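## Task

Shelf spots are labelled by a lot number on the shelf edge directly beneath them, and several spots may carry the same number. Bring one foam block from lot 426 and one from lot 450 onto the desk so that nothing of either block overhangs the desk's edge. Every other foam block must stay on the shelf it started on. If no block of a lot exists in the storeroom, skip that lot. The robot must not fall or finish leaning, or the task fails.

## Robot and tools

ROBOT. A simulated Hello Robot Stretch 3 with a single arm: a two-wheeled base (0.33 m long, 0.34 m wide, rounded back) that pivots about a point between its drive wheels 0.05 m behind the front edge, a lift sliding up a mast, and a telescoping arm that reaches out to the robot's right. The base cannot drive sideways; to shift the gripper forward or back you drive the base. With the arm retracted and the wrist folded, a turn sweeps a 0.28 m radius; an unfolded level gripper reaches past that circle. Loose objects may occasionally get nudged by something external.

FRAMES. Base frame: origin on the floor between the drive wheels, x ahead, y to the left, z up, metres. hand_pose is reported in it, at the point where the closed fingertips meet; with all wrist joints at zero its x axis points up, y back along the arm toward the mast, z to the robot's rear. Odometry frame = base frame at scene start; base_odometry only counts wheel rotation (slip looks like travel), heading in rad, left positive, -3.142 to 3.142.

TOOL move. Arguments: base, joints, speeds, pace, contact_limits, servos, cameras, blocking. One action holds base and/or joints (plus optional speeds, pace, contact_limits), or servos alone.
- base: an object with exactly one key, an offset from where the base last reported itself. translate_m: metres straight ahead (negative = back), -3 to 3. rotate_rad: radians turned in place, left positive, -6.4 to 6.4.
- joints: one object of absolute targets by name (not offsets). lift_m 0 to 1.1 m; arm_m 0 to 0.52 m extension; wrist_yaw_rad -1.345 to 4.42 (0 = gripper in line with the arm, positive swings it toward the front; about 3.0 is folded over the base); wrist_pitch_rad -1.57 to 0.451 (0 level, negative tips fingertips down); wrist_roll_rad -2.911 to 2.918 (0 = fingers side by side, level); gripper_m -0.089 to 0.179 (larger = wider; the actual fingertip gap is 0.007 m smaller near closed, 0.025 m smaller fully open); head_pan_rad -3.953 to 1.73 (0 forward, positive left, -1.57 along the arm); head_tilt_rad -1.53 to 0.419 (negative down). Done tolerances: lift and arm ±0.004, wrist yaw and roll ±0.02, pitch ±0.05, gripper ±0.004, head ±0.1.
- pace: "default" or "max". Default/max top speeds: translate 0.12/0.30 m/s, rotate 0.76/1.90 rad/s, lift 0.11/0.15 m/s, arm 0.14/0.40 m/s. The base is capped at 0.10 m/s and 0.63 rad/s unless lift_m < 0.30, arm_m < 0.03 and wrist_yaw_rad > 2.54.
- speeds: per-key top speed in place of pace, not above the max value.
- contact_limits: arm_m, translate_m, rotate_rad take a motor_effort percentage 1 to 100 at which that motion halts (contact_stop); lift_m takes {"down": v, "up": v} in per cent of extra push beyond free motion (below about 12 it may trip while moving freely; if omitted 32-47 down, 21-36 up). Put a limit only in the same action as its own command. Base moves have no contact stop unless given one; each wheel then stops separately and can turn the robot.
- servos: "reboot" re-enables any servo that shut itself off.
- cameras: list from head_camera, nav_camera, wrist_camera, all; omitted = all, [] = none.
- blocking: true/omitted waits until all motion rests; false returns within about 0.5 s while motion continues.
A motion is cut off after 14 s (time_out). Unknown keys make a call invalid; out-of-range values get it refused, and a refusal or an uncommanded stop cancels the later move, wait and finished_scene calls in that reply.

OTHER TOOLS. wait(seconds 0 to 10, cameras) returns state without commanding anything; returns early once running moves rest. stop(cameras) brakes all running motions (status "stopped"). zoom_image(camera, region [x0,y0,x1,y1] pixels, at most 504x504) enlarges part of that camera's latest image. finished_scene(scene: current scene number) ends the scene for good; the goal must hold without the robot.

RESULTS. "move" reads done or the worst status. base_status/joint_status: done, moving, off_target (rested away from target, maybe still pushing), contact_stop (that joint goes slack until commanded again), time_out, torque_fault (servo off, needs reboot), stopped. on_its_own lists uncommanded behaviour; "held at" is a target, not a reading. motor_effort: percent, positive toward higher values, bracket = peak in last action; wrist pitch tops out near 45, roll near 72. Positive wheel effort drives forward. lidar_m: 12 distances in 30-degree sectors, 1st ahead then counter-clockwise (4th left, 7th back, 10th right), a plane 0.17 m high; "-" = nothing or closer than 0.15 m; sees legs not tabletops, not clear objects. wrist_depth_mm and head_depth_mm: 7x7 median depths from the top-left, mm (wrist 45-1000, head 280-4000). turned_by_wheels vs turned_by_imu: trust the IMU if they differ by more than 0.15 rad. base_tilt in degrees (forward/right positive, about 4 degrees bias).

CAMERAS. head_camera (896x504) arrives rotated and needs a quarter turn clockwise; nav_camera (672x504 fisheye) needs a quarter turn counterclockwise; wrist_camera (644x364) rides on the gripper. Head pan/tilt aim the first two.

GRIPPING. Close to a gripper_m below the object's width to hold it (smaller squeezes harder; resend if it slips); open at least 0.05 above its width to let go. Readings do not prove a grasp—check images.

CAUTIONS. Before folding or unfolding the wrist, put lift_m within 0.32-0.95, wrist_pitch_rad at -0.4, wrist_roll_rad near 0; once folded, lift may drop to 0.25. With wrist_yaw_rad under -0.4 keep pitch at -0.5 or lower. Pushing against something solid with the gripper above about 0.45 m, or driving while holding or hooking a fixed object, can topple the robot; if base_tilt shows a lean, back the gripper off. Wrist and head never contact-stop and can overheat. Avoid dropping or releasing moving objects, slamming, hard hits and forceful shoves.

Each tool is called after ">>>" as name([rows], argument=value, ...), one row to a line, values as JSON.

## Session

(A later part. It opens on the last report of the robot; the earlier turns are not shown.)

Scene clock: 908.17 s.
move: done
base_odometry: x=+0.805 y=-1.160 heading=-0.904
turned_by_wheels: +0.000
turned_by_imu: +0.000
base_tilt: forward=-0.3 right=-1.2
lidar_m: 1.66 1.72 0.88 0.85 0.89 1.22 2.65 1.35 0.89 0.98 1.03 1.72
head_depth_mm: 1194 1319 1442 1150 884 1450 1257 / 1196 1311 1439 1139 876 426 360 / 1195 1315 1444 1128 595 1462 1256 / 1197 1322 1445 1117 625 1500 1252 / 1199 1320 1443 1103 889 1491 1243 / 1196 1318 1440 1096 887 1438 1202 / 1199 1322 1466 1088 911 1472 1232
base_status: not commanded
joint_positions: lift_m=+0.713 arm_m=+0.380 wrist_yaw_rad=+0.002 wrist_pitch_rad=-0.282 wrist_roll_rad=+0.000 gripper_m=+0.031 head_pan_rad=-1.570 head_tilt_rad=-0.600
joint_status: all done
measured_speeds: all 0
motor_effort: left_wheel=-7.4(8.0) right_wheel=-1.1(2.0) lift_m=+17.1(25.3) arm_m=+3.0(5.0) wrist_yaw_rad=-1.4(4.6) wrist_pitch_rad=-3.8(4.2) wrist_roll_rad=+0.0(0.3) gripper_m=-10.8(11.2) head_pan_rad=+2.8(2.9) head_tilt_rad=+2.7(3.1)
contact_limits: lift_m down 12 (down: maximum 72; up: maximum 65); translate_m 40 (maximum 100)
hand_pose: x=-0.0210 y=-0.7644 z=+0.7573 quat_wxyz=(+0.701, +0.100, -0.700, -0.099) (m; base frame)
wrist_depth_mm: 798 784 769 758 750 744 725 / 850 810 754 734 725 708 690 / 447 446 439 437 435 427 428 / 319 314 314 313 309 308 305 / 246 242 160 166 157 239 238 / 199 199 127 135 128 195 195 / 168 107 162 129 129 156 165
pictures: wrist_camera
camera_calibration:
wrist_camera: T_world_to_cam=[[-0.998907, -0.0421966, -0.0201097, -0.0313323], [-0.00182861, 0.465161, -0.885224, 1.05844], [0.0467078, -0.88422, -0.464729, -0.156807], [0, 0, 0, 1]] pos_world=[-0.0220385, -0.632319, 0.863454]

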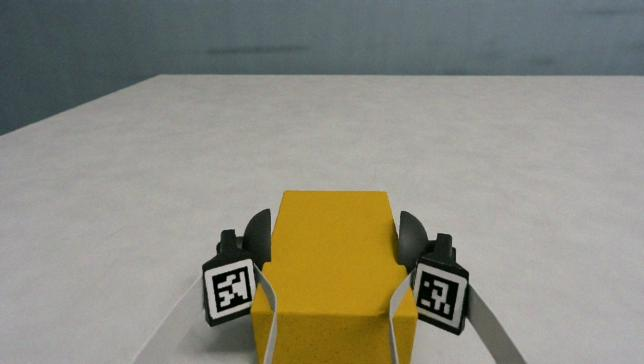

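>>> move(joints={"lift_m": 0.72}, speeds={"lift_m": 0.03}, cameras=[])

>>> move(joints={"gripper_m": 0.179}, cameras=["wrist_camera"])

>>> move(joints={"lift_m": 0.82}, pace="max", cameras=["wrist_camera"])

>>> move(joints={"arm_m": 0.0, "wrist_pitch_rad": -0.4}, pace="max", cameras=["head_camera"])

Scene clock: 921.53 s.
move: done
base_odometry: x=+0.805 y=-1.160 heading=-0.904
turned_by_wheels: +0.000
turned_by_imu: +0.000
base_tilt: forward=-0.2 right=-1.1
lidar_m: 1.66 1.72 0.88 0.86 0.89 1.22 2.64 1.36 0.89 0.98 1.03 1.72
head_depth_mm: 1193 1317 1438 1147 884 1448 1241 / 1195 1317 1439 1139 876 415 353 / 1191 1312 1447 1124 589 1462 1253 / 1198 1317 1440 1117 621 1502 1242 / 1200 1319 1438 1100 887 1487 1237 / 1199 1314 1435 1092 882 1441 1208 / 1199 1319 1463 1085 909 1467 1235
base_status: not commanded
joint_positions: lift_m=+0.720 arm_m=+0.380 wrist_yaw_rad=+0.002 wrist_pitch_rad=-0.301 wrist_roll_rad=+0.000 gripper_m=+0.031 head_pan_rad=-1.570 head_tilt_rad=-0.600
joint_status: all done
measured_speeds: all 0
motor_effort: left_wheel=-6.9(7.9) right_wheel=-1.4(2.3) lift_m=+28.6(28.9) arm_m=-2.4(3.1) wrist_yaw_rad=-2.7(4.1) wrist_pitch_rad=-0.2(3.8) wrist_roll_rad=+0.0(0.5) gripper_m=-10.8(11.3) head_pan_rad=+2.2(2.6) head_tilt_rad=+2.5(2.8)
contact_limits: translate_m 40 (maximum 100)
hand_pose: x=-0.0210 y=-0.7625 z=+0.7596 quat_wxyz=(+0.700, +0.107, -0.699, -0.106) (m; base frame)
wrist_depth_mm: 792 783 773 757 747 736 731 / 865 812 684 672 667 653 649 / 432 431 423 418 419 414 405 / 310 309 307 304 303 304 300 / 243 242 223 165 158 238 237 / 200 200 128 137 128 195 196 / 169 107 163 131 132 158 166
pictures: none
No camera images: "cameras" was empty.

Scene clock: 923.57 s.
move: done
base_odometry: x=+0.805 y=-1.160 heading=-0.904
turned_by_wheels: +0.000
turned_by_imu: +0.000
base_tilt: forward=-0.4 right=-1.2
lidar_m: 1.65 1.73 0.88 0.86 0.89 1.22 2.65 1.36 0.89 0.98 1.03 1.72
head_depth_mm: 1198 1319 1446 1152 886 1450 1239 / 1199 1321 1442 1137 873 415 354 / 1194 1317 1440 1129 587 1463 1255 / 1196 1314 1442 1118 621 1501 1247 / 1198 1316 1440 1104 885 1490 1237 / 1195 1313 1438 1091 885 1435 1210 / 1204 1319 1470 1085 910 1469 1232
base_status: not commanded
joint_positions: lift_m=+0.720 arm_m=+0.380 wrist_yaw_rad=+0.002 wrist_pitch_rad=-0.313 wrist_roll_rad=+0.000 gripper_m=+0.179 head_pan_rad=-1.570 head_tilt_rad=-0.600
joint_status: all done
measured_speeds: all 0
motor_effort: left_wheel=-7.3(7.7) right_wheel=-1.4(2.0) lift_m=+25.6(28.5) arm_m=-6.1(6.5) wrist_yaw_rad=-2.7(3.5) wrist_pitch_rad=+1.9(2.0) wrist_roll_rad=+0.3(0.3) gripper_m=+0.9(82.7) head_pan_rad=+2.5(2.9) head_tilt_rad=+1.5(2.7)
contact_limits: translate_m 40 (maximum 100)
hand_pose: x=-0.0210 y=-0.7614 z=+0.7570 quat_wxyz=(+0.699, +0.111, -0.698, -0.110) (m; base frame)
wrist_depth_mm: 798 771 783 762 747 751 727 / 855 649 634 627 631 617 602 / 414 407 408 403 401 398 391 / 302 300 298 296 295 292 290 / 237 227 235 162 222 231 230 / 118 142 193 133 180 186 121 / 118 161 165 134 155 164 110
pictures: wrist_camera
camera_calibration:
wrist_camera: T_world_to_cam=[[-0.998909, -0.0415371, -0.0213264, -0.0298005], [-0.00187594, 0.492079, -0.870548, 1.06617], [0.0466543, -0.869559, -0.491621, -0.122766], [0, 0, 0, 1]] pos_world=[-0.0220404, -0.632628, 0.867159]

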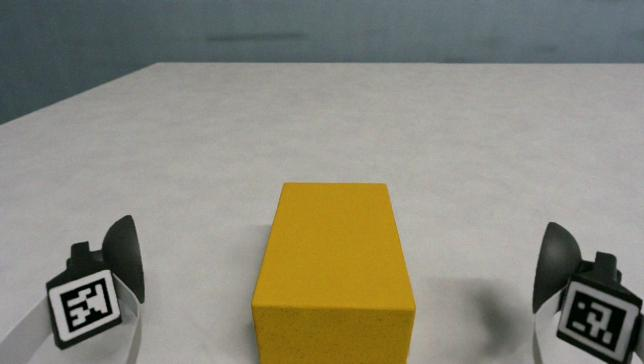

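Scene clock: 925.03 s.
move: done
base_odometry: x=+0.805 y=-1.160 heading=-0.904
turned_by_wheels: +0.000
turned_by_imu: +0.000
base_tilt: forward=-0.4 right=-1.1
lidar_m: 1.66 1.73 0.88 0.85 0.89 1.22 2.65 1.36 0.89 0.98 1.03 1.72
head_depth_mm: 1199 1318 1442 1148 880 310 - / 1200 1313 1444 1083 381 1242 1227 / 1197 1321 1447 540 870 1466 1249 / 1200 1313 1434 642 860 1495 1244 / 1197 1317 1436 1102 886 1483 1237 / 1195 1312 1436 1090 887 1436 1207 / 1194 1318 1469 1086 909 1468 1227
base_status: not commanded
joint_positions: lift_m=+0.820 arm_m=+0.380 wrist_yaw_rad=+0.002 wrist_pitch_rad=-0.314 wrist_roll_rad=+0.000 gripper_m=+0.179 head_pan_rad=-1.570 head_tilt_rad=-0.600
joint_status: all done
measured_speeds: all 0
motor_effort: left_wheel=-7.0(7.6) right_wheel=-1.5(2.2) lift_m=+27.0(32.0) arm_m=-8.4(8.8) wrist_yaw_rad=-2.9(3.6) wrist_pitch_rad=+2.1(2.1) wrist_roll_rad=+0.1(0.3) gripper_m=+0.0(1.1) head_pan_rad=+1.8(2.8) head_tilt_rad=+1.4(2.5)
contact_limits: translate_m 40 (maximum 100)
hand_pose: x=-0.0210 y=-0.7613 z=+0.8567 quat_wxyz=(+0.699, +0.111, -0.698, -0.110) (m; base frame)
wrist_depth_mm: 801 790 783 758 752 739 738 / 855 847 828 815 785 789 790 / 931 752 700 677 680 670 669 / 988 508 503 501 502 497 494 / 401 397 399 397 396 393 392 / 119 142 328 328 328 323 121 / 118 272 280 226 278 270 110
pictures: wrist_camera
camera_calibration:
wrist_camera: T_world_to_cam=[[-0.998909, -0.0415121, -0.0213711, -0.0276118], [-0.00187757, 0.493065, -0.869991, 1.15321], [0.0466524, -0.869002, -0.492605, -0.0723647], [0, 0, 0, 1]] pos_world=[-0.0220405, -0.632638, 0.967043]

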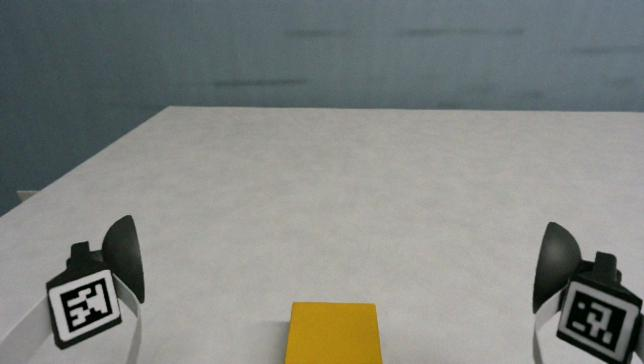

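Scene clock: 927.27 s.
move: done
base_odometry: x=+0.805 y=-1.160 heading=-0.904
turned_by_wheels: +0.000
turned_by_imu: +0.000
base_tilt: forward=-0.3 right=-1.2
lidar_m: 1.66 1.73 0.88 0.86 0.89 1.22 2.65 1.36 0.89 0.98 1.03 1.72
head_depth_mm: 1198 1315 1443 1148 883 1445 1298 / 1199 1316 1437 1142 910 1479 1296 / 1197 1315 1440 1127 903 1465 415 / 1200 1318 1440 1115 865 1499 324 / 1196 1316 1438 1106 888 1485 1213 / 1202 1319 1435 1090 883 1436 1210 / 1199 1317 1466 1084 912 1482 1231
base_status: not commanded
joint_positions: lift_m=+0.820 arm_m=+0.001 wrist_yaw_rad=+0.002 wrist_pitch_rad=-0.413 wrist_roll_rad=+0.000 gripper_m=+0.179 head_pan_rad=-1.570 head_tilt_rad=-0.600
joint_status: all done
measured_speeds: all 0
motor_effort: left_wheel=-7.2(7.8) right_wheel=-1.6(2.0) lift_m=+26.3(27.0) arm_m=-12.6(14.1) wrist_yaw_rad=-2.6(3.7) wrist_pitch_rad=+2.0(3.5) wrist_roll_rad=+0.0(0.3) gripper_m=+0.5(1.2) head_pan_rad=+2.1(2.6) head_tilt_rad=+1.1(2.2)
contact_limits: translate_m 40 (maximum 100)
hand_pose: x=-0.0210 y=-0.3705 z=+0.8337 quat_wxyz=(+0.693, +0.146, -0.691, -0.145) (m; base frame)
wrist_depth_mm: - - - - - - - / - - 739 721 712 697 692 / - 538 531 512 521 513 512 / - - - - - 703 441 / - - - - - - - / 119 142 - - - - 121 / 118 - - - - - 110
pictures: head_camera (sideways)
camera_calibration:
head_camera: T_world_to_cam=[[-0.0467379, 0.519909, -0.852942, 1.1255], [0.997502, -0.0209872, -0.0674519, 0.0813363], [-0.0529697, -0.853964, -0.517629, 0.629551], [0, 0, 0, 1]] pos_world=[0.00481754, -0.0458355, 1.29135]

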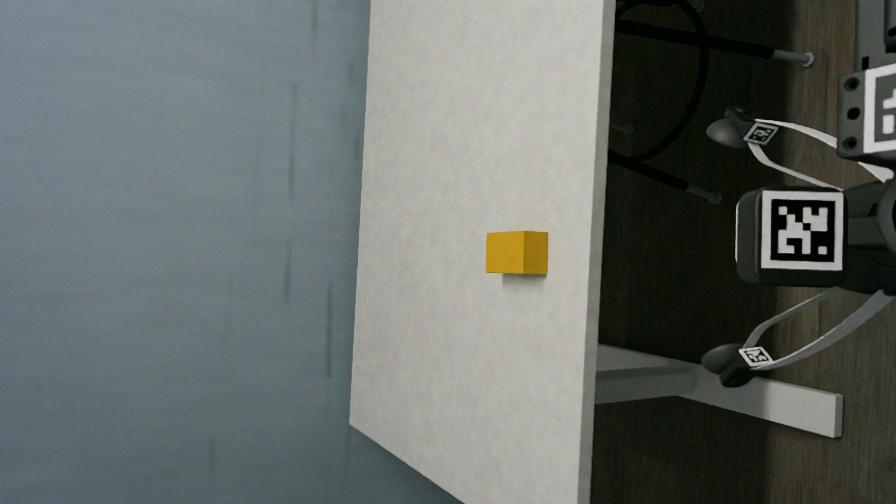

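>>> finished_scene(scene=3)

The scene is finished: the task was done.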